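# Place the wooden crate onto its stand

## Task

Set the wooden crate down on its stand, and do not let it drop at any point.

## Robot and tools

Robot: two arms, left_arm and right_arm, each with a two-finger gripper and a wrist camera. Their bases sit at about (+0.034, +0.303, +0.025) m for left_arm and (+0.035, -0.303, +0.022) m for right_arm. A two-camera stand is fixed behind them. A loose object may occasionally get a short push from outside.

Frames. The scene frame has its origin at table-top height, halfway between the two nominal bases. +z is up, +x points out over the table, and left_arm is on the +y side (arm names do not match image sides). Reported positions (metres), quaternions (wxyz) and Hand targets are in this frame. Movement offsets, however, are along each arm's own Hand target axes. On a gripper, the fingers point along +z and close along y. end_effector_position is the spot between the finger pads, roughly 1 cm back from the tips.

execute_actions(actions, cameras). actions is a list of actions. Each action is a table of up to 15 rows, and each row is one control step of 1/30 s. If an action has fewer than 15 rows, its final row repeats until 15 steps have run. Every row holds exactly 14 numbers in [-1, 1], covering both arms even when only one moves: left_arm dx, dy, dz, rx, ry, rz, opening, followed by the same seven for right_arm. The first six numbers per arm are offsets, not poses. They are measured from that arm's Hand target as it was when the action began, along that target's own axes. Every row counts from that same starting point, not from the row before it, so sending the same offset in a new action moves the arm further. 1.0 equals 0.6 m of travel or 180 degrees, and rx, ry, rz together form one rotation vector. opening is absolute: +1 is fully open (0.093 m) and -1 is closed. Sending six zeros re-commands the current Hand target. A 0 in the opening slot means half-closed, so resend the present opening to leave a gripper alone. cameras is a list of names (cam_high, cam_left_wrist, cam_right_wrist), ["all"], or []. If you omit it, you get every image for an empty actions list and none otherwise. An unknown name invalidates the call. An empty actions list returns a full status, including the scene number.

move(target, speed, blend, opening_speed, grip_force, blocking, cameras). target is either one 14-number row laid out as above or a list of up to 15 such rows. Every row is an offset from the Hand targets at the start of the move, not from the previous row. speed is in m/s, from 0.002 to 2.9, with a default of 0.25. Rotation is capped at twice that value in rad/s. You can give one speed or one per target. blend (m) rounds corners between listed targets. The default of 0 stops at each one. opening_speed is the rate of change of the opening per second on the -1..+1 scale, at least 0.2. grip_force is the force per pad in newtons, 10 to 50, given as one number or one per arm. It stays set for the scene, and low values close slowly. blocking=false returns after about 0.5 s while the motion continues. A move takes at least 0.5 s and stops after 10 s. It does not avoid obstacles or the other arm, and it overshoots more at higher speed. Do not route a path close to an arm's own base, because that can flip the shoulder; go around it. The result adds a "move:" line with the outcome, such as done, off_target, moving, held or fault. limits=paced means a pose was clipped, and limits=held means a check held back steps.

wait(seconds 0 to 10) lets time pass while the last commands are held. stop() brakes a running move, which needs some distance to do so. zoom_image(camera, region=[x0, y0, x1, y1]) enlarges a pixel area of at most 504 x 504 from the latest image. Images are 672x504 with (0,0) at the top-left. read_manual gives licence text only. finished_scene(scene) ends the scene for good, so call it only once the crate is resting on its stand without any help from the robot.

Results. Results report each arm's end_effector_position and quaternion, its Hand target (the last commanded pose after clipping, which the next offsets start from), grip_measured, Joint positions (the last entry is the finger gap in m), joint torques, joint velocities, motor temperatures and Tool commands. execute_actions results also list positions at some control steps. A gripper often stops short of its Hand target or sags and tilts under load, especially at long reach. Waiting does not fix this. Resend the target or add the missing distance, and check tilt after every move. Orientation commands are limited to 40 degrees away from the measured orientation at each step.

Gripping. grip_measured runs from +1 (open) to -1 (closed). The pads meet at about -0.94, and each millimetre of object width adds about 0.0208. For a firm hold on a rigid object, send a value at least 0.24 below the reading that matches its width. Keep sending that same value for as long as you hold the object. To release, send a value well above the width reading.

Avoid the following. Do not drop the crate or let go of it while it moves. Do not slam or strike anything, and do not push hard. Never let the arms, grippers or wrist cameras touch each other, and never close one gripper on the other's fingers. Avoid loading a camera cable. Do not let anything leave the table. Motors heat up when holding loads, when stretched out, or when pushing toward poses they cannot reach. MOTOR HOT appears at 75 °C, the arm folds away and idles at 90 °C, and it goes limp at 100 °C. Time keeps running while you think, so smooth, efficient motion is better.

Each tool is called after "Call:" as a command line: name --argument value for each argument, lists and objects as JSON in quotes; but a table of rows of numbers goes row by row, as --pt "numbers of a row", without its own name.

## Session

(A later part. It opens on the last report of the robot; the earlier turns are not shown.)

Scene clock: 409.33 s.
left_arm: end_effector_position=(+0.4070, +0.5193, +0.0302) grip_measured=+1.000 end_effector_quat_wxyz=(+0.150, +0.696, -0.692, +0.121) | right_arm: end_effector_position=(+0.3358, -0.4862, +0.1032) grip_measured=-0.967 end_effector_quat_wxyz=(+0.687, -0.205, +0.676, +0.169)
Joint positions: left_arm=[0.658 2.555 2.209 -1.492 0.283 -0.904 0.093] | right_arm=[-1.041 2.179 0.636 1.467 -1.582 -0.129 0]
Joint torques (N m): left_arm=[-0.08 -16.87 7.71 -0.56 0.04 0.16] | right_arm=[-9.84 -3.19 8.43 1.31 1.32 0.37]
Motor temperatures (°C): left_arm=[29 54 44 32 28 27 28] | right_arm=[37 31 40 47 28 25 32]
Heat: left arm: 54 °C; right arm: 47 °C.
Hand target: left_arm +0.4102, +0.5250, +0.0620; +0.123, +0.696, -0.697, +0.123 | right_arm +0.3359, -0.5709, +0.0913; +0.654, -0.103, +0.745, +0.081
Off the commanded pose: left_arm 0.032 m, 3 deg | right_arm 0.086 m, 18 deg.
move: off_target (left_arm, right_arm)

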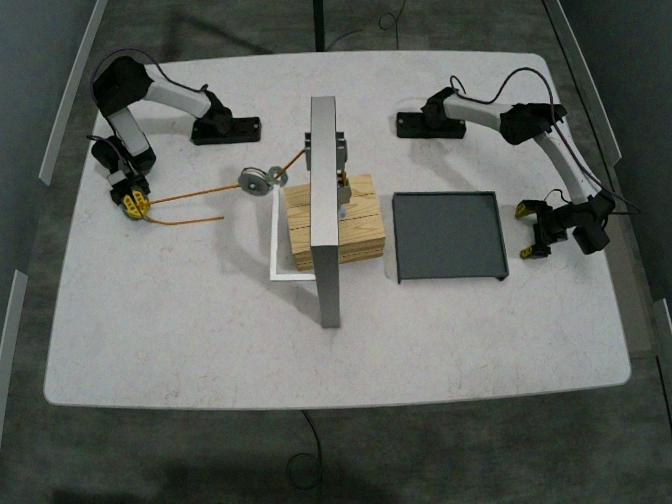

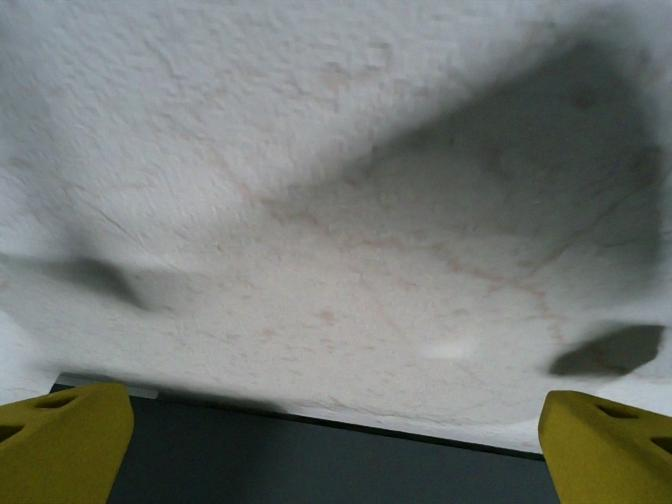

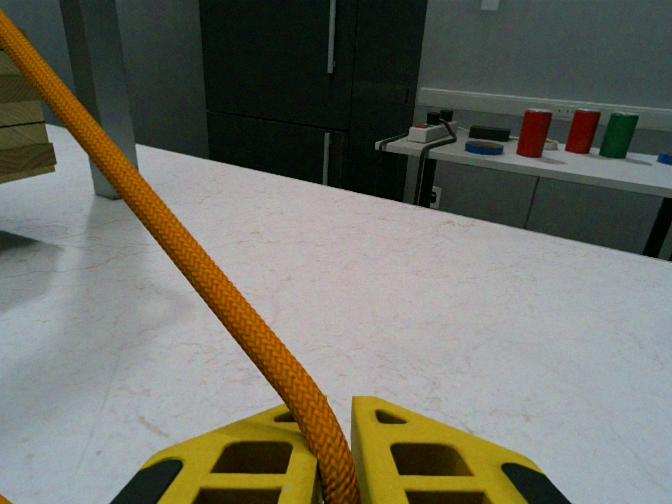

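Call:
move --target '[0.1923, 0, 0.1055, 0, 0, 0, 1, 0,0,0,0,0,0, -1]' --speed 0.1 --cameras '["all"]'

Scene clock: 418.47 s.
left_arm: end_effector_position=(+0.4028, +0.4138, +0.0347) grip_measured=+1.000 end_effector_quat_wxyz=(+0.120, +0.698, -0.699, +0.099) | right_arm: end_effector_position=(+0.3358, -0.4862, +0.1032) grip_measured=-0.967 end_effector_quat_wxyz=(+0.687, -0.205, +0.676, +0.169)
Joint positions: left_arm=[0.433 2.221 1.657 -1.163 0.272 -1.138 0.093] | right_arm=[-1.041 2.179 0.636 1.467 -1.582 -0.129 0]
Joint torques (N m): left_arm=[-2.37 -11.79 3.7 0.07 0.54 -0.12] | right_arm=[-9.77 -3.12 8.43 1.35 1.32 0.36]
Motor temperatures (°C): left_arm=[30 57 44 32 28 27 28] | right_arm=[38 31 41 46 29 25 32]
Heat: left arm: 57 °C; right arm: 46 °C.
Hand target: left_arm +0.4102, +0.3949, +0.0420; +0.123, +0.696, -0.697, +0.123 | right_arm +0.3359, -0.5709, +0.0913; +0.654, -0.103, +0.745, +0.081
Off the commanded pose: left_arm 0.022 m, 3 deg | right_arm 0.086 m, 18 deg.
move: off_target (left_arm, right_arm)

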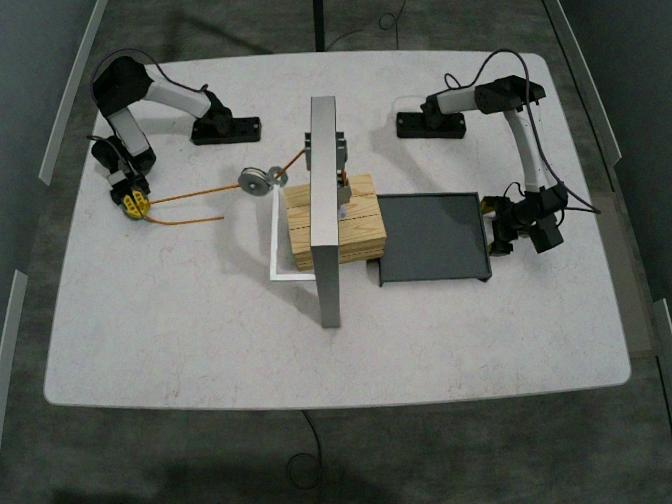

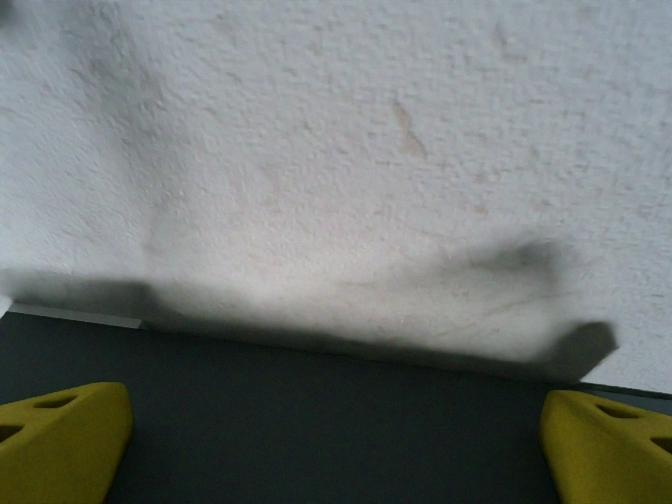

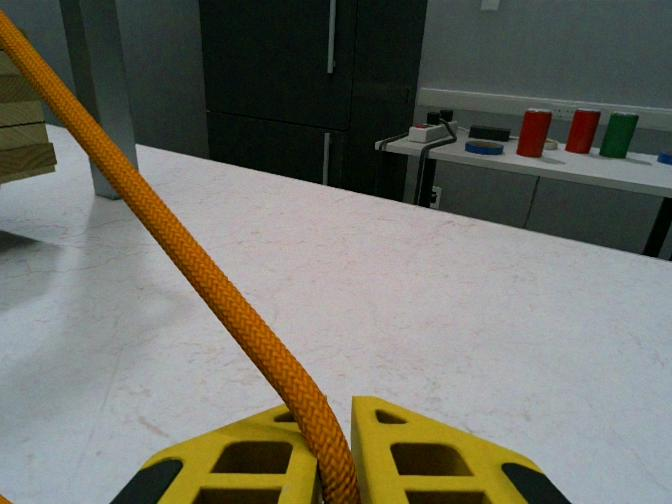

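Call:
zoom_image --camera "cam_high" --region '[270, 150, 510, 300]'

Scaled by 2.100 from the camera's 672x504 image, which has a finer 960x720 frame.

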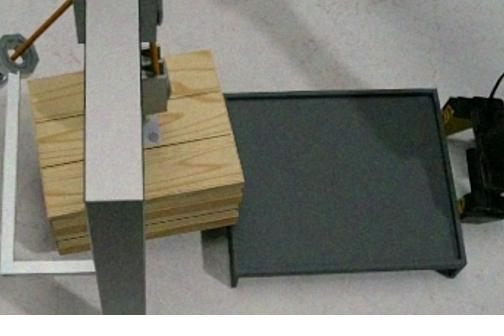

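Call:
move --target '[0,0,0, 0, 0, 0, 1, 0.0054, -0.1449, -0.0384, 0.055, 0, 0.0077, -1]' --speed 0.12 --cameras '["all"]'

Call:
zoom_image --camera "cam_high" --region '[270, 150, 510, 300]'

Scene clock: 433.17 s.
left_arm: end_effector_position=(+0.4028, +0.4138, +0.0347) grip_measured=+1.000 end_effector_quat_wxyz=(+0.120, +0.698, -0.699, +0.099) | right_arm: end_effector_position=(+0.3399, -0.5561, +0.1031) grip_measured=-0.967 end_effector_quat_wxyz=(+0.694, -0.181, +0.684, +0.133)
Joint positions: left_arm=[0.433 2.221 1.657 -1.163 0.272 -1.138 0.093] | right_arm=[-1.127 2.285 0.854 1.467 -1.579 -0.034 0]
Joint torques (N m): left_arm=[-2.39 -11.79 3.67 0.07 0.54 -0.13] | right_arm=[-9.89 -4.15 9.8 1.08 1.99 0.49]
Motor temperatures (°C): left_arm=[30 52 43 32 28 27 28] | right_arm=[40 31 43 46 30 25 32]
Heat: left arm: 52 °C; right arm: 46 °C.
Hand target: left_arm +0.4102, +0.3949, +0.0420; +0.123, +0.696, -0.697, +0.123 | right_arm +0.3359, -0.6609, +0.0923; +0.660, -0.037, +0.750, +0.024
Off the commanded pose: left_arm 0.022 m, 3 deg | right_arm 0.105 m, 22 deg.
move: off_target (left_arm, right_arm)

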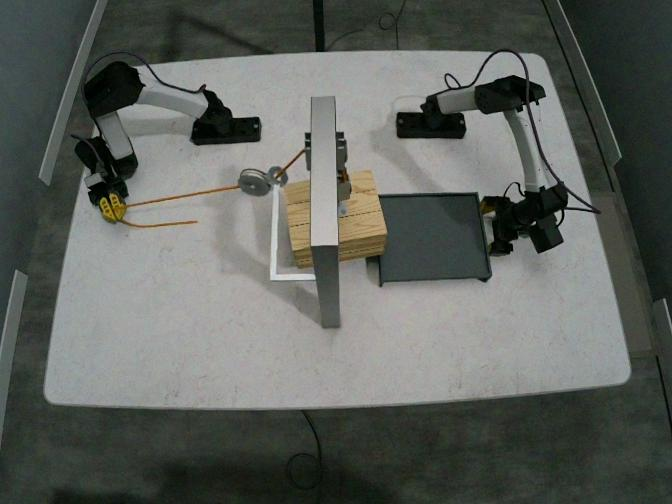

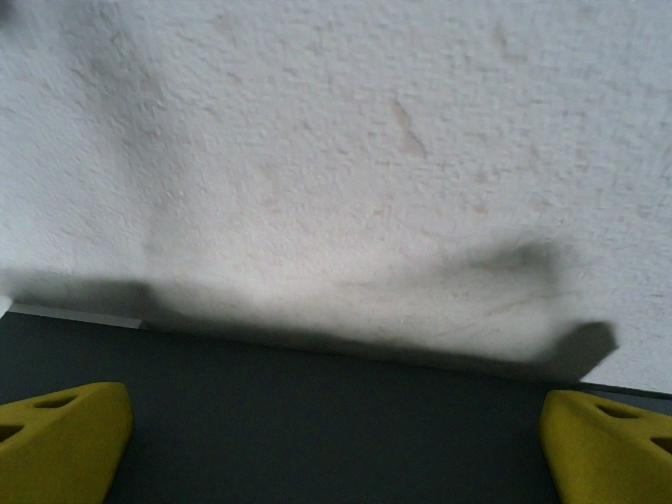

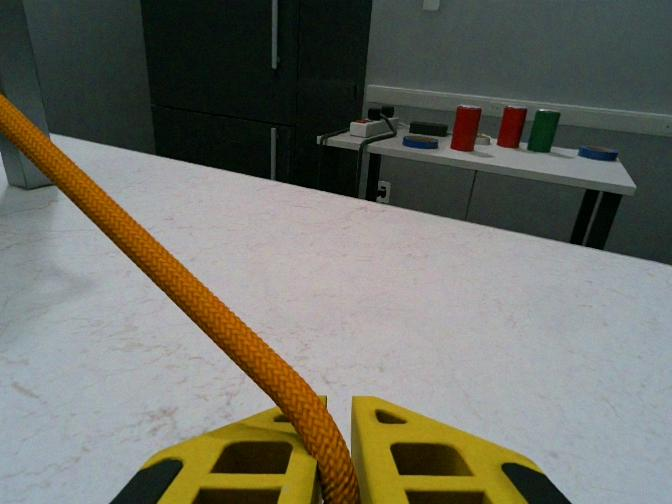

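Scaled by 2.100 from the camera's 672x504 image, which has a finer 960x720 frame.

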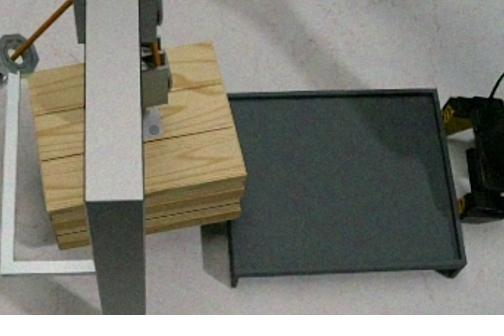

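Call:
move --target '[0.1567,0,0.057, 0, 0, 0, 1, 0,0,0,0,0,0, -1]' --speed 0.12 --cameras '["all"]'

Call:
zoom_image --camera "cam_high" --region '[230, 130, 470, 310]'

Scene clock: 459.63 s.
left_arm: end_effector_position=(+0.4080, +0.3142, +0.0352) grip_measured=+1.000 end_effector_quat_wxyz=(+0.114, +0.699, -0.699, +0.099) | right_arm: end_effector_position=(+0.3399, -0.5561, +0.1031) grip_measured=-0.967 end_effector_quat_wxyz=(+0.694, -0.180, +0.684, +0.133)
Joint positions: left_arm=[0.184 2.103 1.473 -1.011 0.295 -1.399 0.093] | right_arm=[-1.127 2.285 0.854 1.467 -1.579 -0.032 0]
Joint torques (N m): left_arm=[-2.28 -10.88 3.71 0.17 0.55 -0.14] | right_arm=[-9.99 -4.15 9.81 1.12 2 0.51]
Heat: left arm: 49 °C; right arm: 46 °C.
Hand target: left_arm +0.4101, +0.2948, +0.0421; +0.123, +0.696, -0.697, +0.123 | right_arm +0.3359, -0.6609, +0.0923; +0.660, -0.037, +0.750, +0.024
Off the commanded pose: left_arm 0.021 m, 3 deg | right_arm 0.105 m, 22 deg.
move: off_target (left_arm, right_arm)

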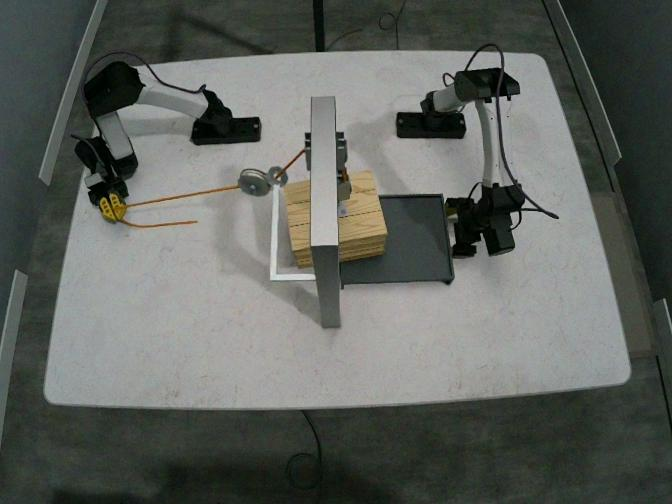

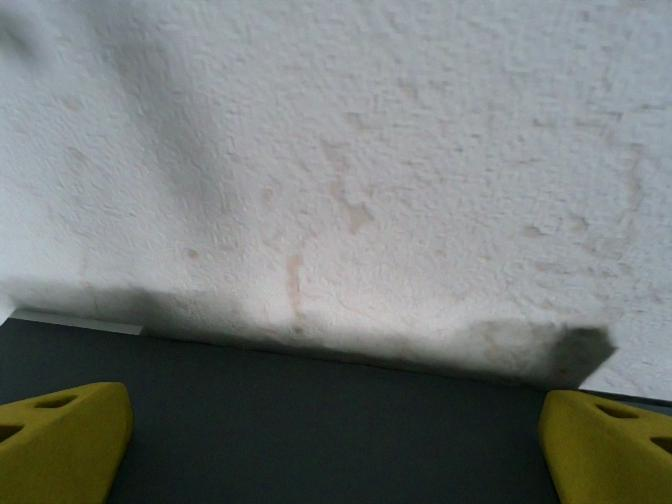

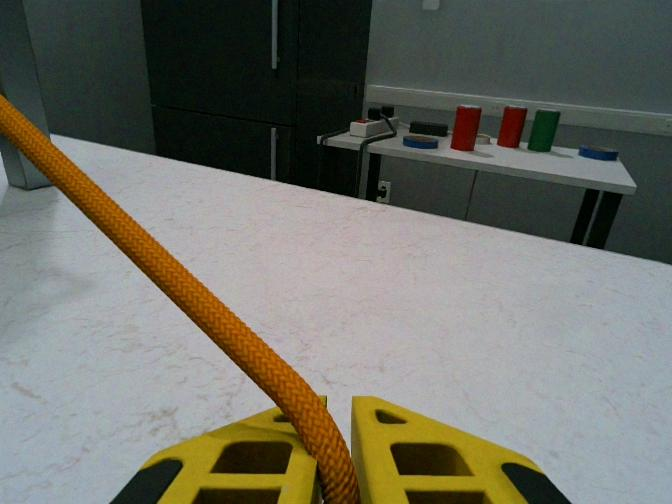

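Scaled by 2.100 from the camera's 672x504 image, which has a finer 960x720 frame.

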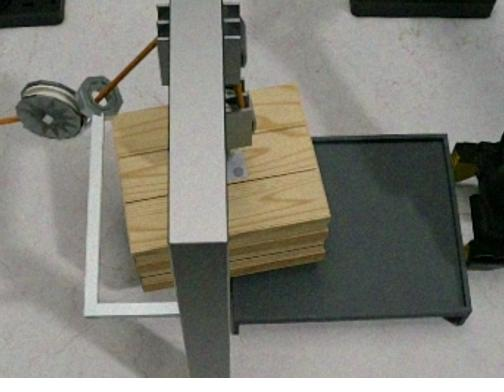

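Call:
move --target '[0.235,0,0.0855, 0, 0, 0, 1, 0,0,0,0,0,0, -1]' --speed 0.12 --cameras '["all"]'

Call:
zoom_image --camera "cam_high" --region '[230, 130, 470, 310]'

Scene clock: 466.03 s.
left_arm: end_effector_position=(+0.4054, +0.1656, +0.0382) grip_measured=+1.000 end_effector_quat_wxyz=(+0.112, +0.705, -0.693, +0.100) | right_arm: end_effector_position=(+0.3399, -0.5561, +0.1031) grip_measured=-0.967 end_effector_quat_wxyz=(+0.694, -0.180, +0.684, +0.133)
Joint positions: left_arm=[-0.207 2.071 1.436 -0.879 0.297 -1.827 0.093] | right_arm=[-1.127 2.285 0.854 1.467 -1.579 -0.032 0]
Joint torques (N m): left_arm=[-2.45 -8.31 6.54 0.51 0.46 -0.04] | right_arm=[-9.96 -4.1 9.83 1.13 2 0.48]
Motor temperatures (°C): left_arm=[30 49 41 31 29 27 28] | right_arm=[42 33 46 44 35 26 32]
Heat: left arm: 49 °C; right arm: 46 °C.
Hand target: left_arm +0.4100, +0.1448, +0.0421; +0.123, +0.696, -0.697, +0.123 | right_arm +0.3359, -0.6609, +0.0923; +0.660, -0.037, +0.750, +0.024
Off the commanded pose: left_arm 0.022 m, 3 deg | right_arm 0.105 m, 22 deg.
move: off_target (left_arm, right_arm)

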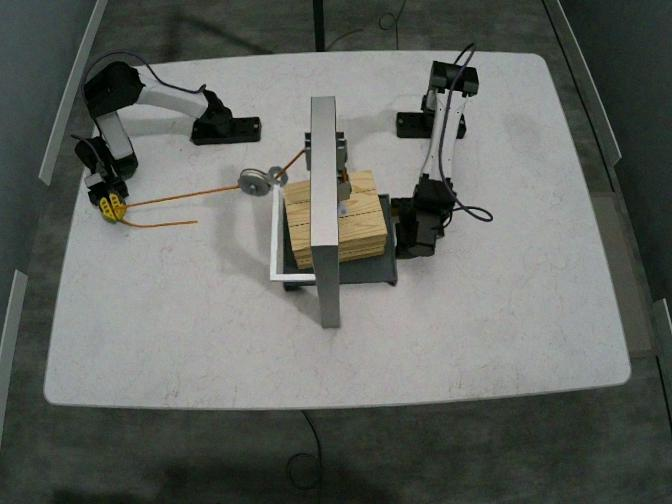

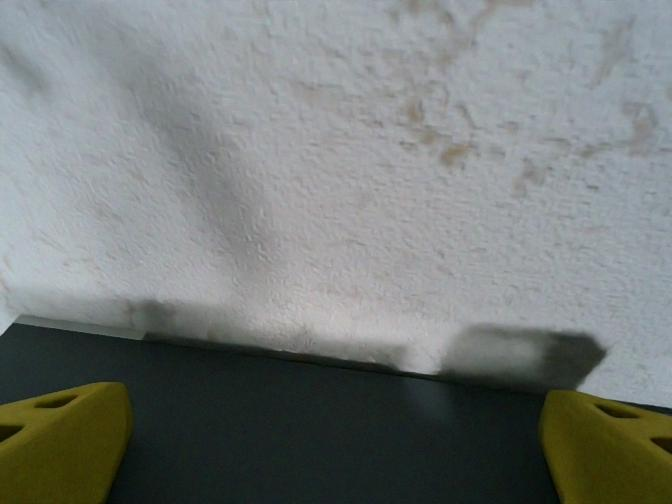

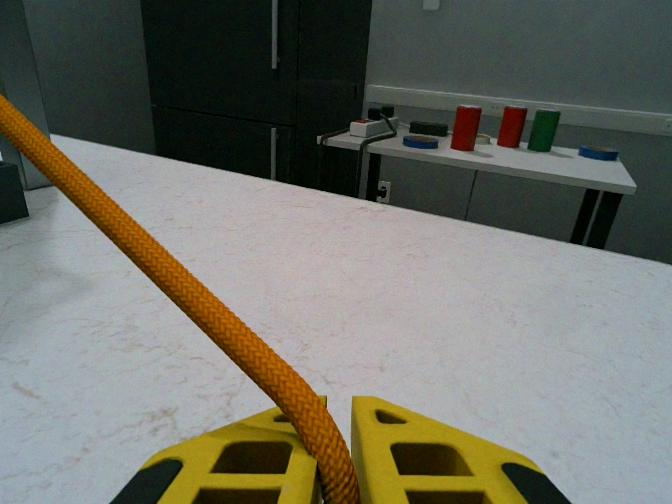

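Scaled by 2.100 from the camera's 672x504 image, which has a finer 960x720 frame.

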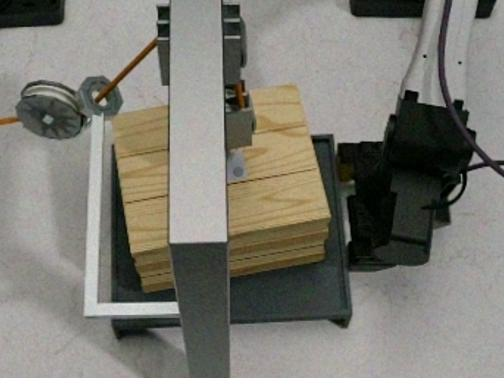

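Call:
move --target '[0,0,0, 0, 0, 0, 1, -0.0105,0.1827,0.0147,-0.055,0,-0.0077, -1]' --speed 0.08 --cameras '["cam_high", "cam_right_wrist"]'

Call:
zoom_image --camera "cam_high" --region '[230, 130, 470, 310]'

Scene clock: 474.07 s.
left_arm: end_effector_position=(+0.4054, +0.1656, +0.0382) grip_measured=+1.000 end_effector_quat_wxyz=(+0.112, +0.705, -0.693, +0.100) | right_arm: end_effector_position=(+0.3296, -0.5124, +0.0916) grip_measured=-0.967 end_effector_quat_wxyz=(+0.686, -0.149, +0.692, +0.170)
Joint positions: left_arm=[-0.207 2.071 1.436 -0.879 0.297 -1.827 0.093] | right_arm=[-1.097 2.232 0.669 1.467 -1.557 -0.065 0]
Joint torques (N m): left_arm=[-2.45 -8.31 6.54 0.51 0.46 -0.04] | right_arm=[-2.33 -9.16 3.14 1.64 1.33 -0.21]
Heat: left arm: 48 °C; right arm: 46 °C.
Hand target: left_arm +0.4100, +0.1448, +0.0421; +0.123, +0.696, -0.697, +0.123 | right_arm +0.3359, -0.5508, +0.0960; +0.654, -0.103, +0.745, +0.081
Off the commanded pose: left_arm 0.022 m, 3 deg | right_arm 0.039 m, 13 deg.
move: off_target (left_arm, right_arm)
Images, in order (width x height): cam_high 672x504, cam_right_wrist 672x504.

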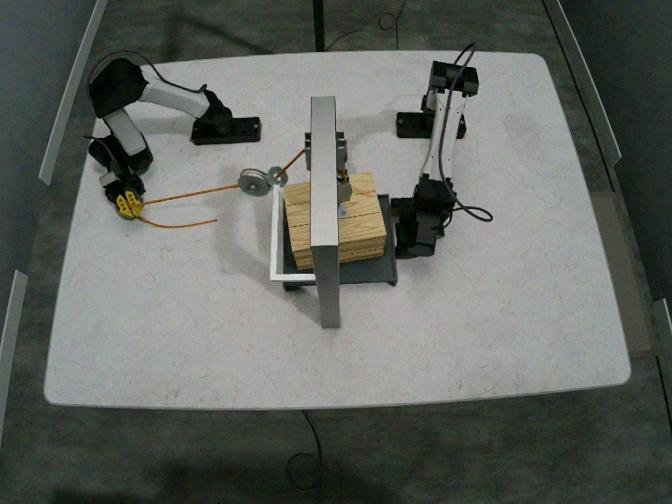

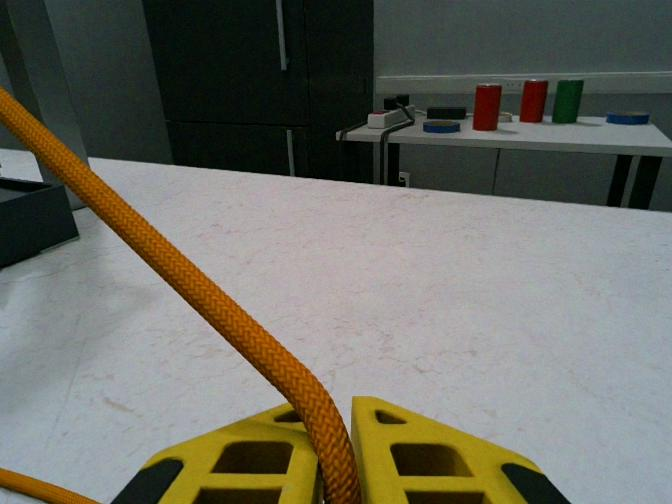

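Scaled by 2.100 from the camera's 672x504 image, which has a finer 960x720 frame.

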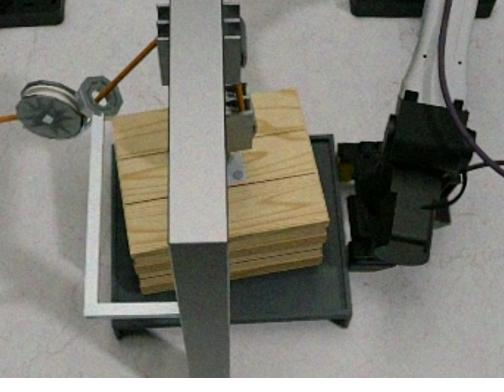

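Call:
move --target '[0,0,0, 0, 0, 0, 1, -0.0119,0.0966,0.0245,-0.0275,0,-0.0039, -1]' --speed 0.08 --cameras '["cam_high", "cam_right_wrist"]'

Call:
zoom_image --camera "cam_high" --region '[230, 130, 470, 310]'

Scene clock: 479.33 s.
left_arm: end_effector_position=(+0.4054, +0.1656, +0.0382) grip_measured=+1.000 end_effector_quat_wxyz=(+0.112, +0.705, -0.693, +0.100) | right_arm: end_effector_position=(+0.3266, -0.4526, +0.1026) grip_measured=-0.967 end_effector_quat_wxyz=(+0.681, -0.186, +0.683, +0.186)
Joint positions: left_arm=[-0.207 2.071 1.436 -0.879 0.297 -1.827 0.093] | right_arm=[-1.008 2.11 0.493 1.467 -1.547 -0.149 0]
Joint torques (N m): left_arm=[-2.44 -8.29 6.54 0.51 0.46 -0.04] | right_arm=[-2.82 -7.16 2.99 1.46 1.26 -0.2]
Heat: left arm: 48 °C; right arm: 45 °C.
Hand target: left_arm +0.4100, +0.1448, +0.0421; +0.123, +0.696, -0.697, +0.123 | right_arm +0.3358, -0.4907, +0.1004; +0.650, -0.136, +0.740, +0.109
Off the commanded pose: left_arm 0.022 m, 3 deg | right_arm 0.039 m, 13 deg.
move: off_target (left_arm, right_arm)
Images, in order (width x height): cam_high 672x504, cam_right_wrist 672x504.

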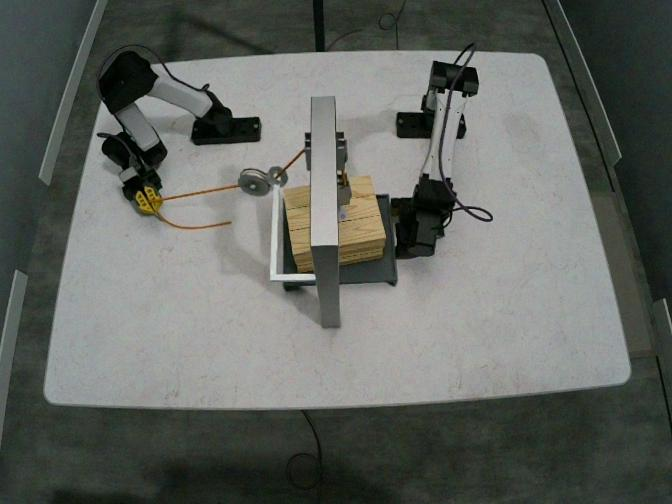

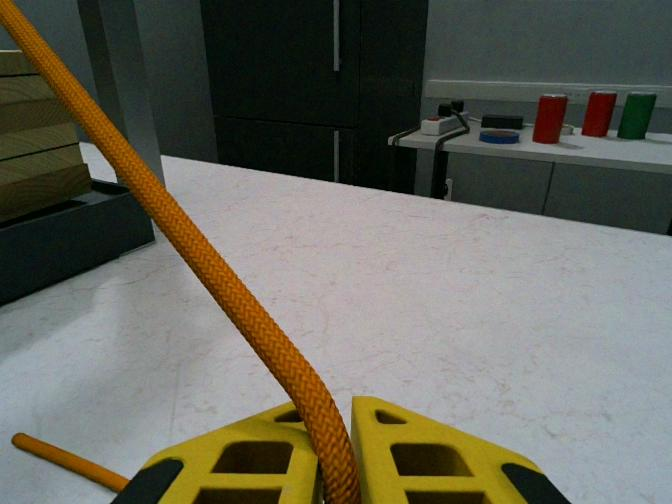

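Scaled by 2.100 from the camera's 672x504 image, which has a finer 960x720 frame.

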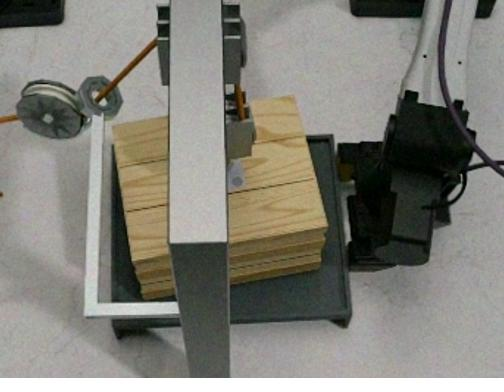

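Call:
zoom_image --camera "cam_right_wrist" --region '[0, 30, 240, 310]'

Scaled by 1.800 from the camera's 672x504 image, which has a finer 960x720 frame.

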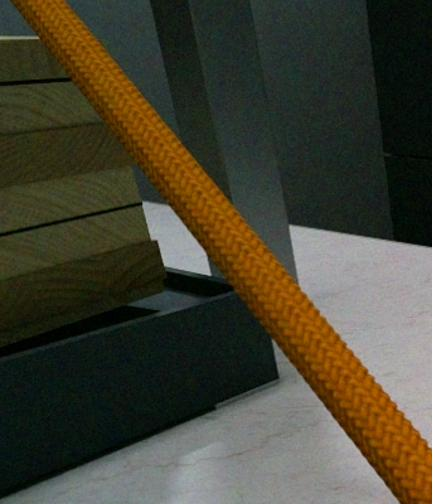

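Call:
move --target '[0.0125,0,0.0046, 0, 0, 0, 1, -0.013,0.094,0.0327,-0.0275,0,-0.0039, -1]' --speed 0.08 --cameras '["cam_high", "cam_right_wrist"]'

Call:
zoom_image --camera "cam_high" --region '[230, 130, 470, 310]'

Call:
zoom_image --camera "cam_right_wrist" --region '[0, 0, 280, 280]'

Scene clock: 498.07 s.
left_arm: end_effector_position=(+0.4050, +0.1632, +0.0386) grip_measured=+1.000 end_effector_quat_wxyz=(+0.112, +0.707, -0.691, +0.100) | right_arm: end_effector_position=(+0.3266, -0.4101, +0.1049) grip_measured=-0.967 end_effector_quat_wxyz=(+0.656, -0.179, +0.711, +0.179)
Joint positions: left_arm=[-0.213 2.071 1.437 -0.879 0.297 -1.838 0.093] | right_arm=[-0.912 1.835 0.366 0.981 -1.41 -0.463 0]
Joint torques (N m): left_arm=[-3.41 -7.9 7.1 0.54 0.45 -0.13] | right_arm=[-0.36 -6.53 5.24 1.35 0.35 -0.24]
Motor temperatures (°C): left_arm=[30 46 41 31 29 27 27] | right_arm=[37 35 42 44 33 25 33]
Heat: left arm: 46 °C; right arm: 44 °C.
Hand target: left_arm +0.4100, +0.1368, +0.0421; +0.123, +0.696, -0.697, +0.123 | right_arm +0.3357, -0.4306, +0.1047; +0.644, -0.168, +0.734, +0.137
Off the commanded pose: left_arm 0.027 m, 3 deg | right_arm 0.022 m, 6 deg.
move: off_target (left_arm, right_arm)
Images, in order (width x height): cam_high 672x504, cam_right_wrist 672x504.

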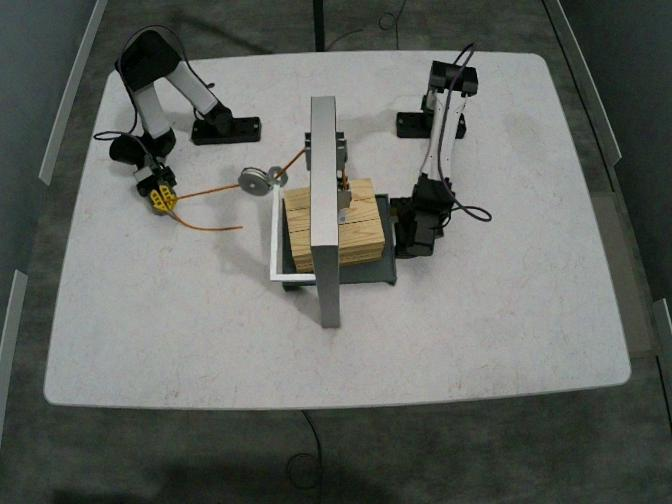

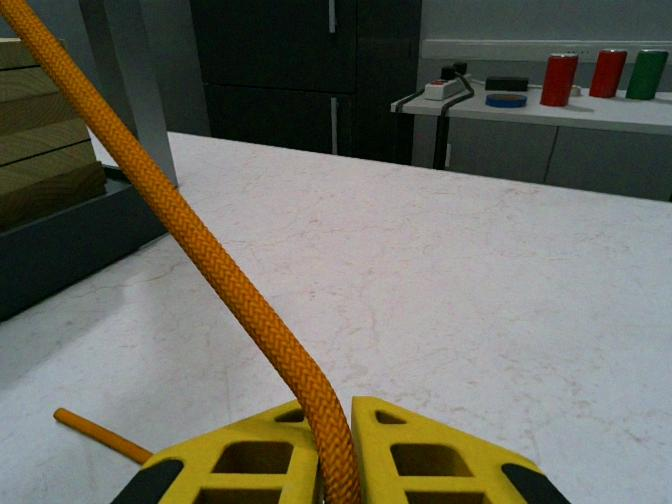

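Scaled by 2.100 from the camera's 672x504 image, which has a finer 960x720 frame.

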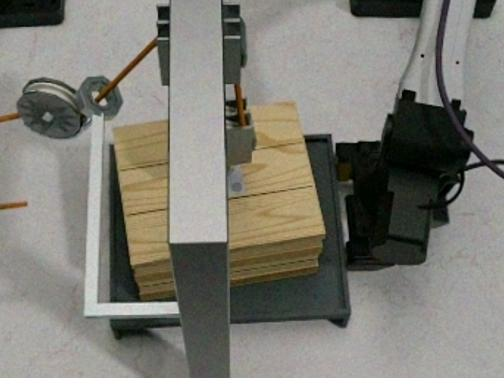

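Scaled by 1.800 from the camera's 672x504 image, which has a finer 960x720 frame.

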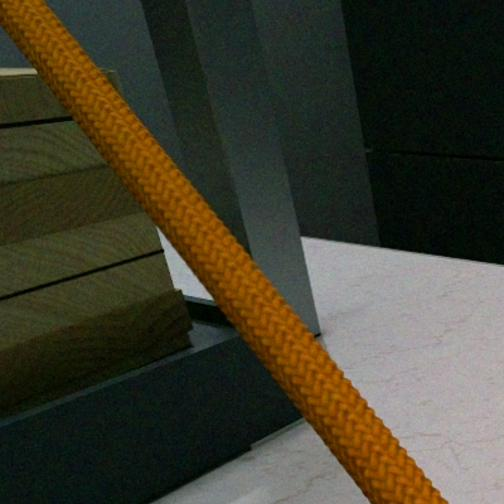

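Call:
move --target '[0,0,0, 0, 0, 0, 1, -0.013,0.094,0.0327,-0.0275,0,-0.0039, -1]' --speed 0.1 --cameras '["cam_high", "cam_right_wrist"]'

Call:
zoom_image --camera "cam_high" --region '[230, 130, 470, 310]'

Call:
zoom_image --camera "cam_right_wrist" --region '[0, 0, 280, 280]'

Scene clock: 502.00 s.
left_arm: end_effector_position=(+0.4050, +0.1632, +0.0386) grip_measured=+1.000 end_effector_quat_wxyz=(+0.112, +0.707, -0.691, +0.100) | right_arm: end_effector_position=(+0.3301, -0.3700, +0.1069) grip_measured=-0.967 end_effector_quat_wxyz=(+0.639, -0.200, +0.723, +0.172)
Joint positions: left_arm=[-0.213 2.071 1.437 -0.879 0.297 -1.838 0.093] | right_arm=[-0.783 1.711 0.272 0.967 -1.292 -0.463 0]
Joint torques (N m): left_arm=[-3.4 -7.9 7.1 0.54 0.45 -0.13] | right_arm=[0.55 -6.09 3.17 1.6 -0.21 -0.15]
Heat: left arm: 46 °C; right arm: 44 °C.
Hand target: left_arm +0.4100, +0.1368, +0.0421; +0.123, +0.696, -0.697, +0.123 | right_arm +0.3304, -0.3708, +0.1089; +0.637, -0.200, +0.726, +0.164
Off the commanded pose: left_arm 0.027 m, 3 deg | right_arm 0.002 m, 1 deg.
move: off_target (left_arm)
Images, in order (width x height): cam_high 672x504, cam_right_wrist 672x504.

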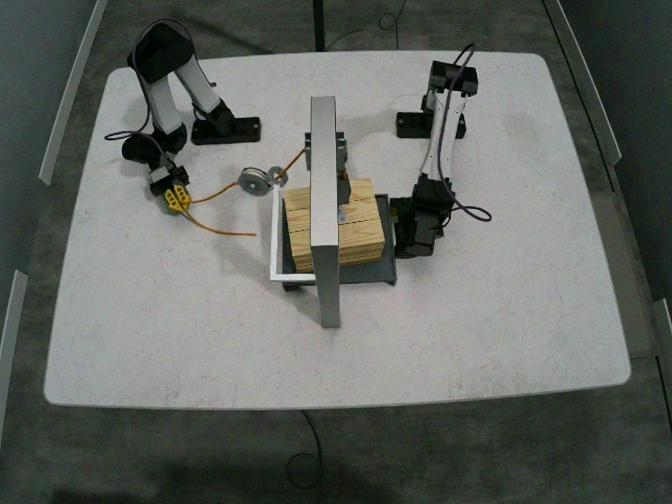

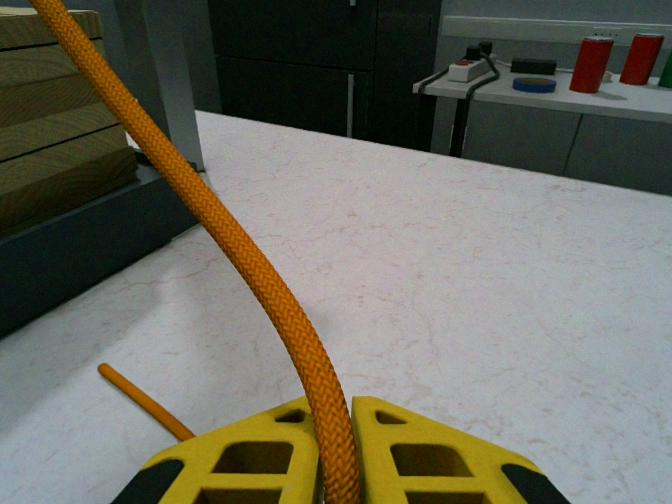

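Scaled by 2.100 from the camera's 672x504 image, which has a finer 960x720 frame.

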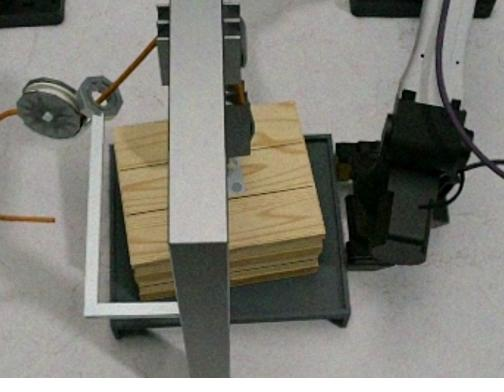

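Scaled by 1.800 from the camera's 672x504 image, which has a finer 960x720 frame.

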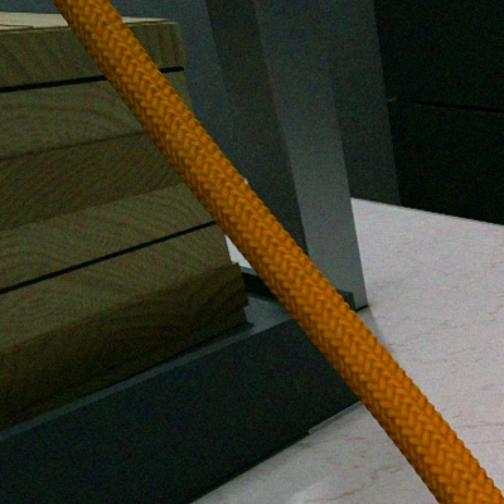

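Call:
move --target '[-0.225,0,-0.2593, 0, 0, 0, 1, -0.0205,0.0605,0.0255,0,0,0, -1]' --speed 0.2 --cameras '["all"]'

Call:
zoom_image --camera "cam_high" --region '[230, 130, 470, 310]'

Scene clock: 508.80 s.
left_arm: end_effector_position=(+0.4094, +0.3192, +0.1331) grip_measured=+1.000 end_effector_quat_wxyz=(+0.120, +0.698, -0.696, +0.119) | right_arm: end_effector_position=(+0.3241, -0.3289, +0.1103) grip_measured=-0.967 end_effector_quat_wxyz=(+0.623, -0.189, +0.736, +0.185)
Joint positions: left_arm=[0.213 2.022 1.741 -1.357 0.333 -1.373 0.093] | right_arm=[-0.646 1.579 0.149 1.03 -1.163 -0.333 0]
Joint torques (N m): left_arm=[-0.62 -8.7 8.44 -0.21 0.19 0.17] | right_arm=[0.7 -4.4 3.19 2.5 -0.17 0]
Heat: left arm: 46 °C; right arm: 44 °C.
Hand target: left_arm +0.4101, +0.3169, +0.1421; +0.123, +0.696, -0.697, +0.123 | right_arm +0.3267, -0.3308, +0.1184; +0.637, -0.200, +0.726, +0.164
Off the commanded pose: left_arm 0.009 m, 1 deg | right_arm 0.009 m, 3 deg.
move: off_target (right_arm)

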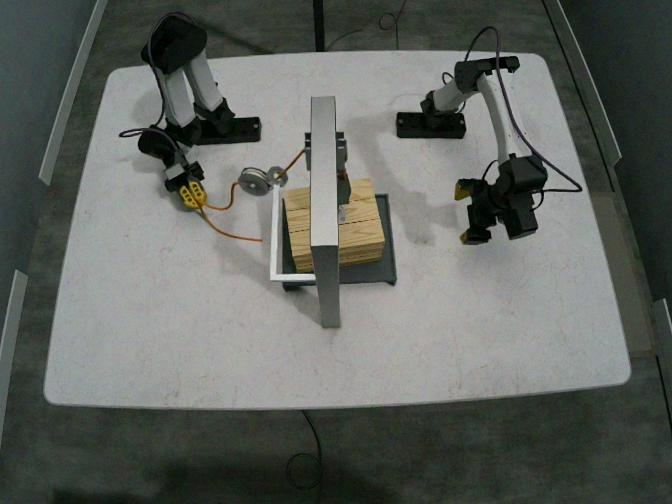

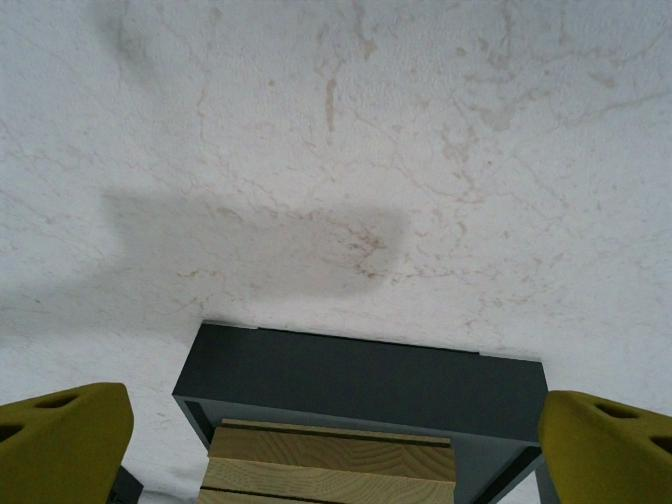

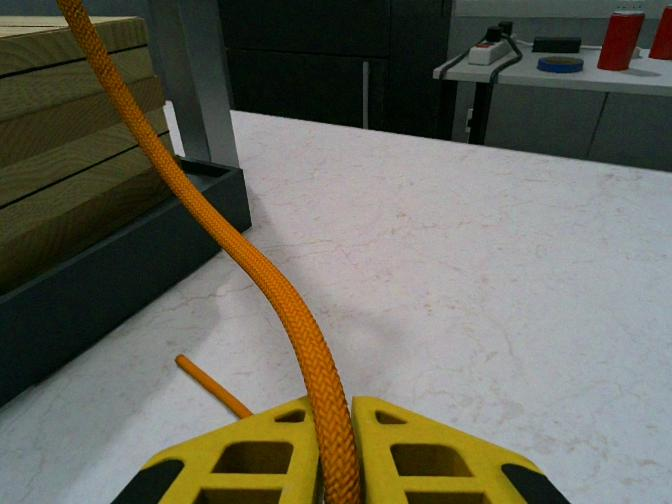

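Scaled by 2.100 from the camera's 672x504 image, which has a finer 960x720 frame.

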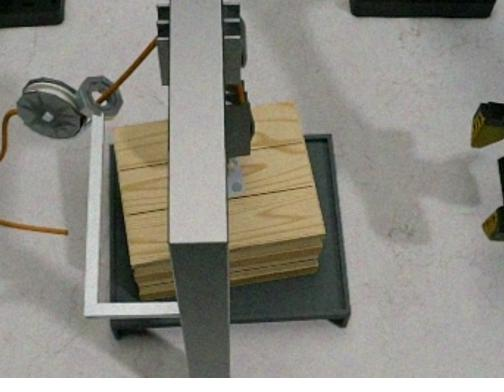

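Call:
zoom_image --camera "cam_left_wrist" --region '[130, 300, 580, 504]'

Call:
zoom_image --camera "cam_right_wrist" --region '[0, 0, 280, 420]'

Scaled by 1.120 from the camera's 672x504 image, which has a finer 960x720 frame.

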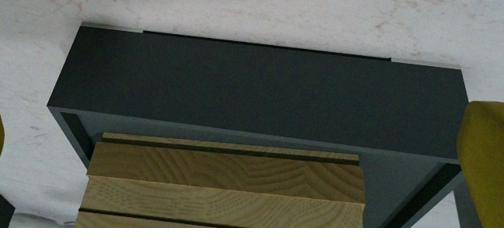

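Scaled by 1.200 from the camera's 672x504 image, which has a finer 960x720 frame.

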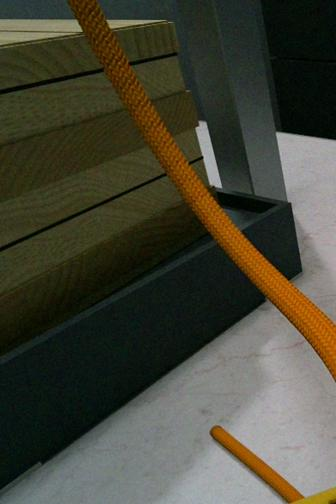

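Call:
move --pt "0 0 0 0 0 0 1 0 0 0 0 0 0 0.3" --pt "0 0 0 0 0 0 1 0 0 -0.15 0 0 0 0.3" --speed 0.15 --cameras '["all"]'

Call:
zoom_image --camera "cam_high" --region '[230, 130, 470, 310]'

Scene clock: 526.93 s.
left_arm: end_effector_position=(+0.4094, +0.3192, +0.1331) grip_measured=+1.000 end_effector_quat_wxyz=(+0.120, +0.698, -0.696, +0.119) | right_arm: end_effector_position=(+0.2524, -0.3783, +0.1282) grip_measured=+0.298 end_effector_quat_wxyz=(+0.691, -0.144, +0.694, +0.143)
Joint positions: left_arm=[0.213 2.022 1.741 -1.357 0.333 -1.373 0.093] | right_arm=[-1.15 1.442 0.07 0.807 -1.562 -0.565 0.059]
Joint torques (N m): left_arm=[-0.69 -8.7 8.44 -0.2 0.19 0.16] | right_arm=[-0.28 -2.21 3.21 1.62 -0.7 -0.26]
Heat: left arm: 47 °C; right arm: 46 °C.
Hand target: left_arm +0.4101, +0.3169, +0.1421; +0.123, +0.696, -0.697, +0.123 | right_arm +0.2494, -0.3753, +0.1305; +0.637, -0.200, +0.726, +0.164
Off the commanded pose: left_arm 0.009 m, 1 deg | right_arm 0.005 m, 10 deg.
joint sent to its limit (right arm) — joint 5 (wrist yaw), lower limit. The joint targets are off in orientation, not in position.
move: off_target (right_arm)

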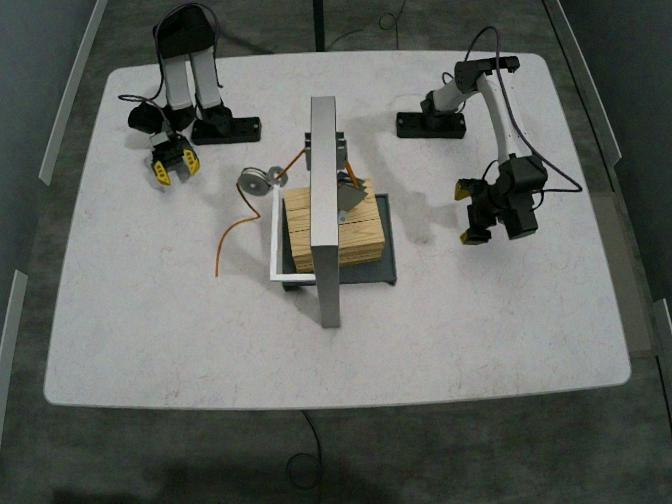

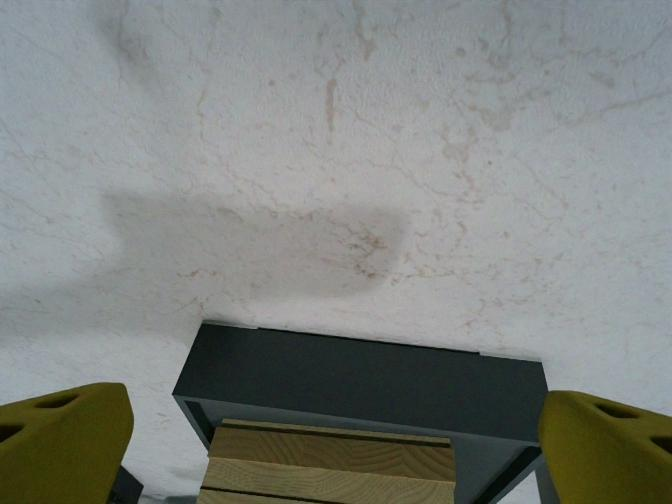

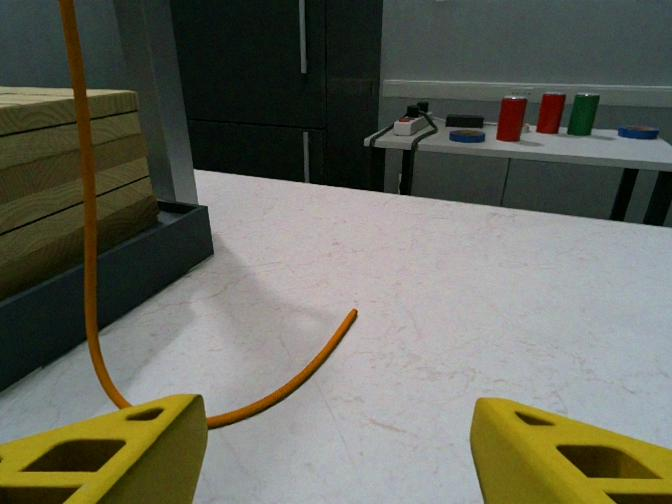

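Scaled by 2.100 from the camera's 672x504 image, which has a finer 960x720 frame.

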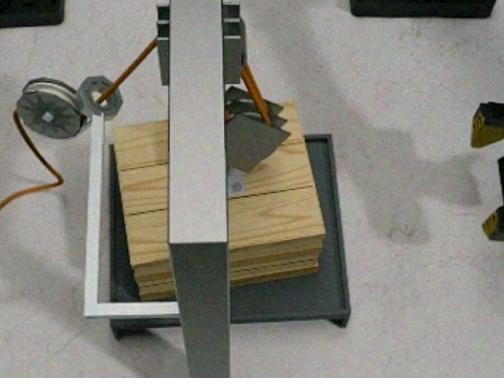

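Call:
zoom_image --camera "cam_right_wrist" --region '[0, 60, 260, 400]'

Scaled by 1.482 from the camera's 672x504 image, which has a finer 960x720 frame.

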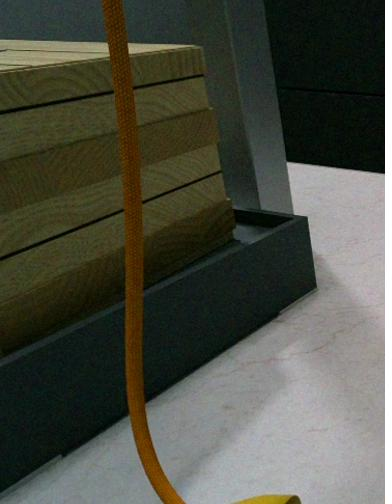

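Call:
finished_scene --scene 1

The scene is finished: the task was done.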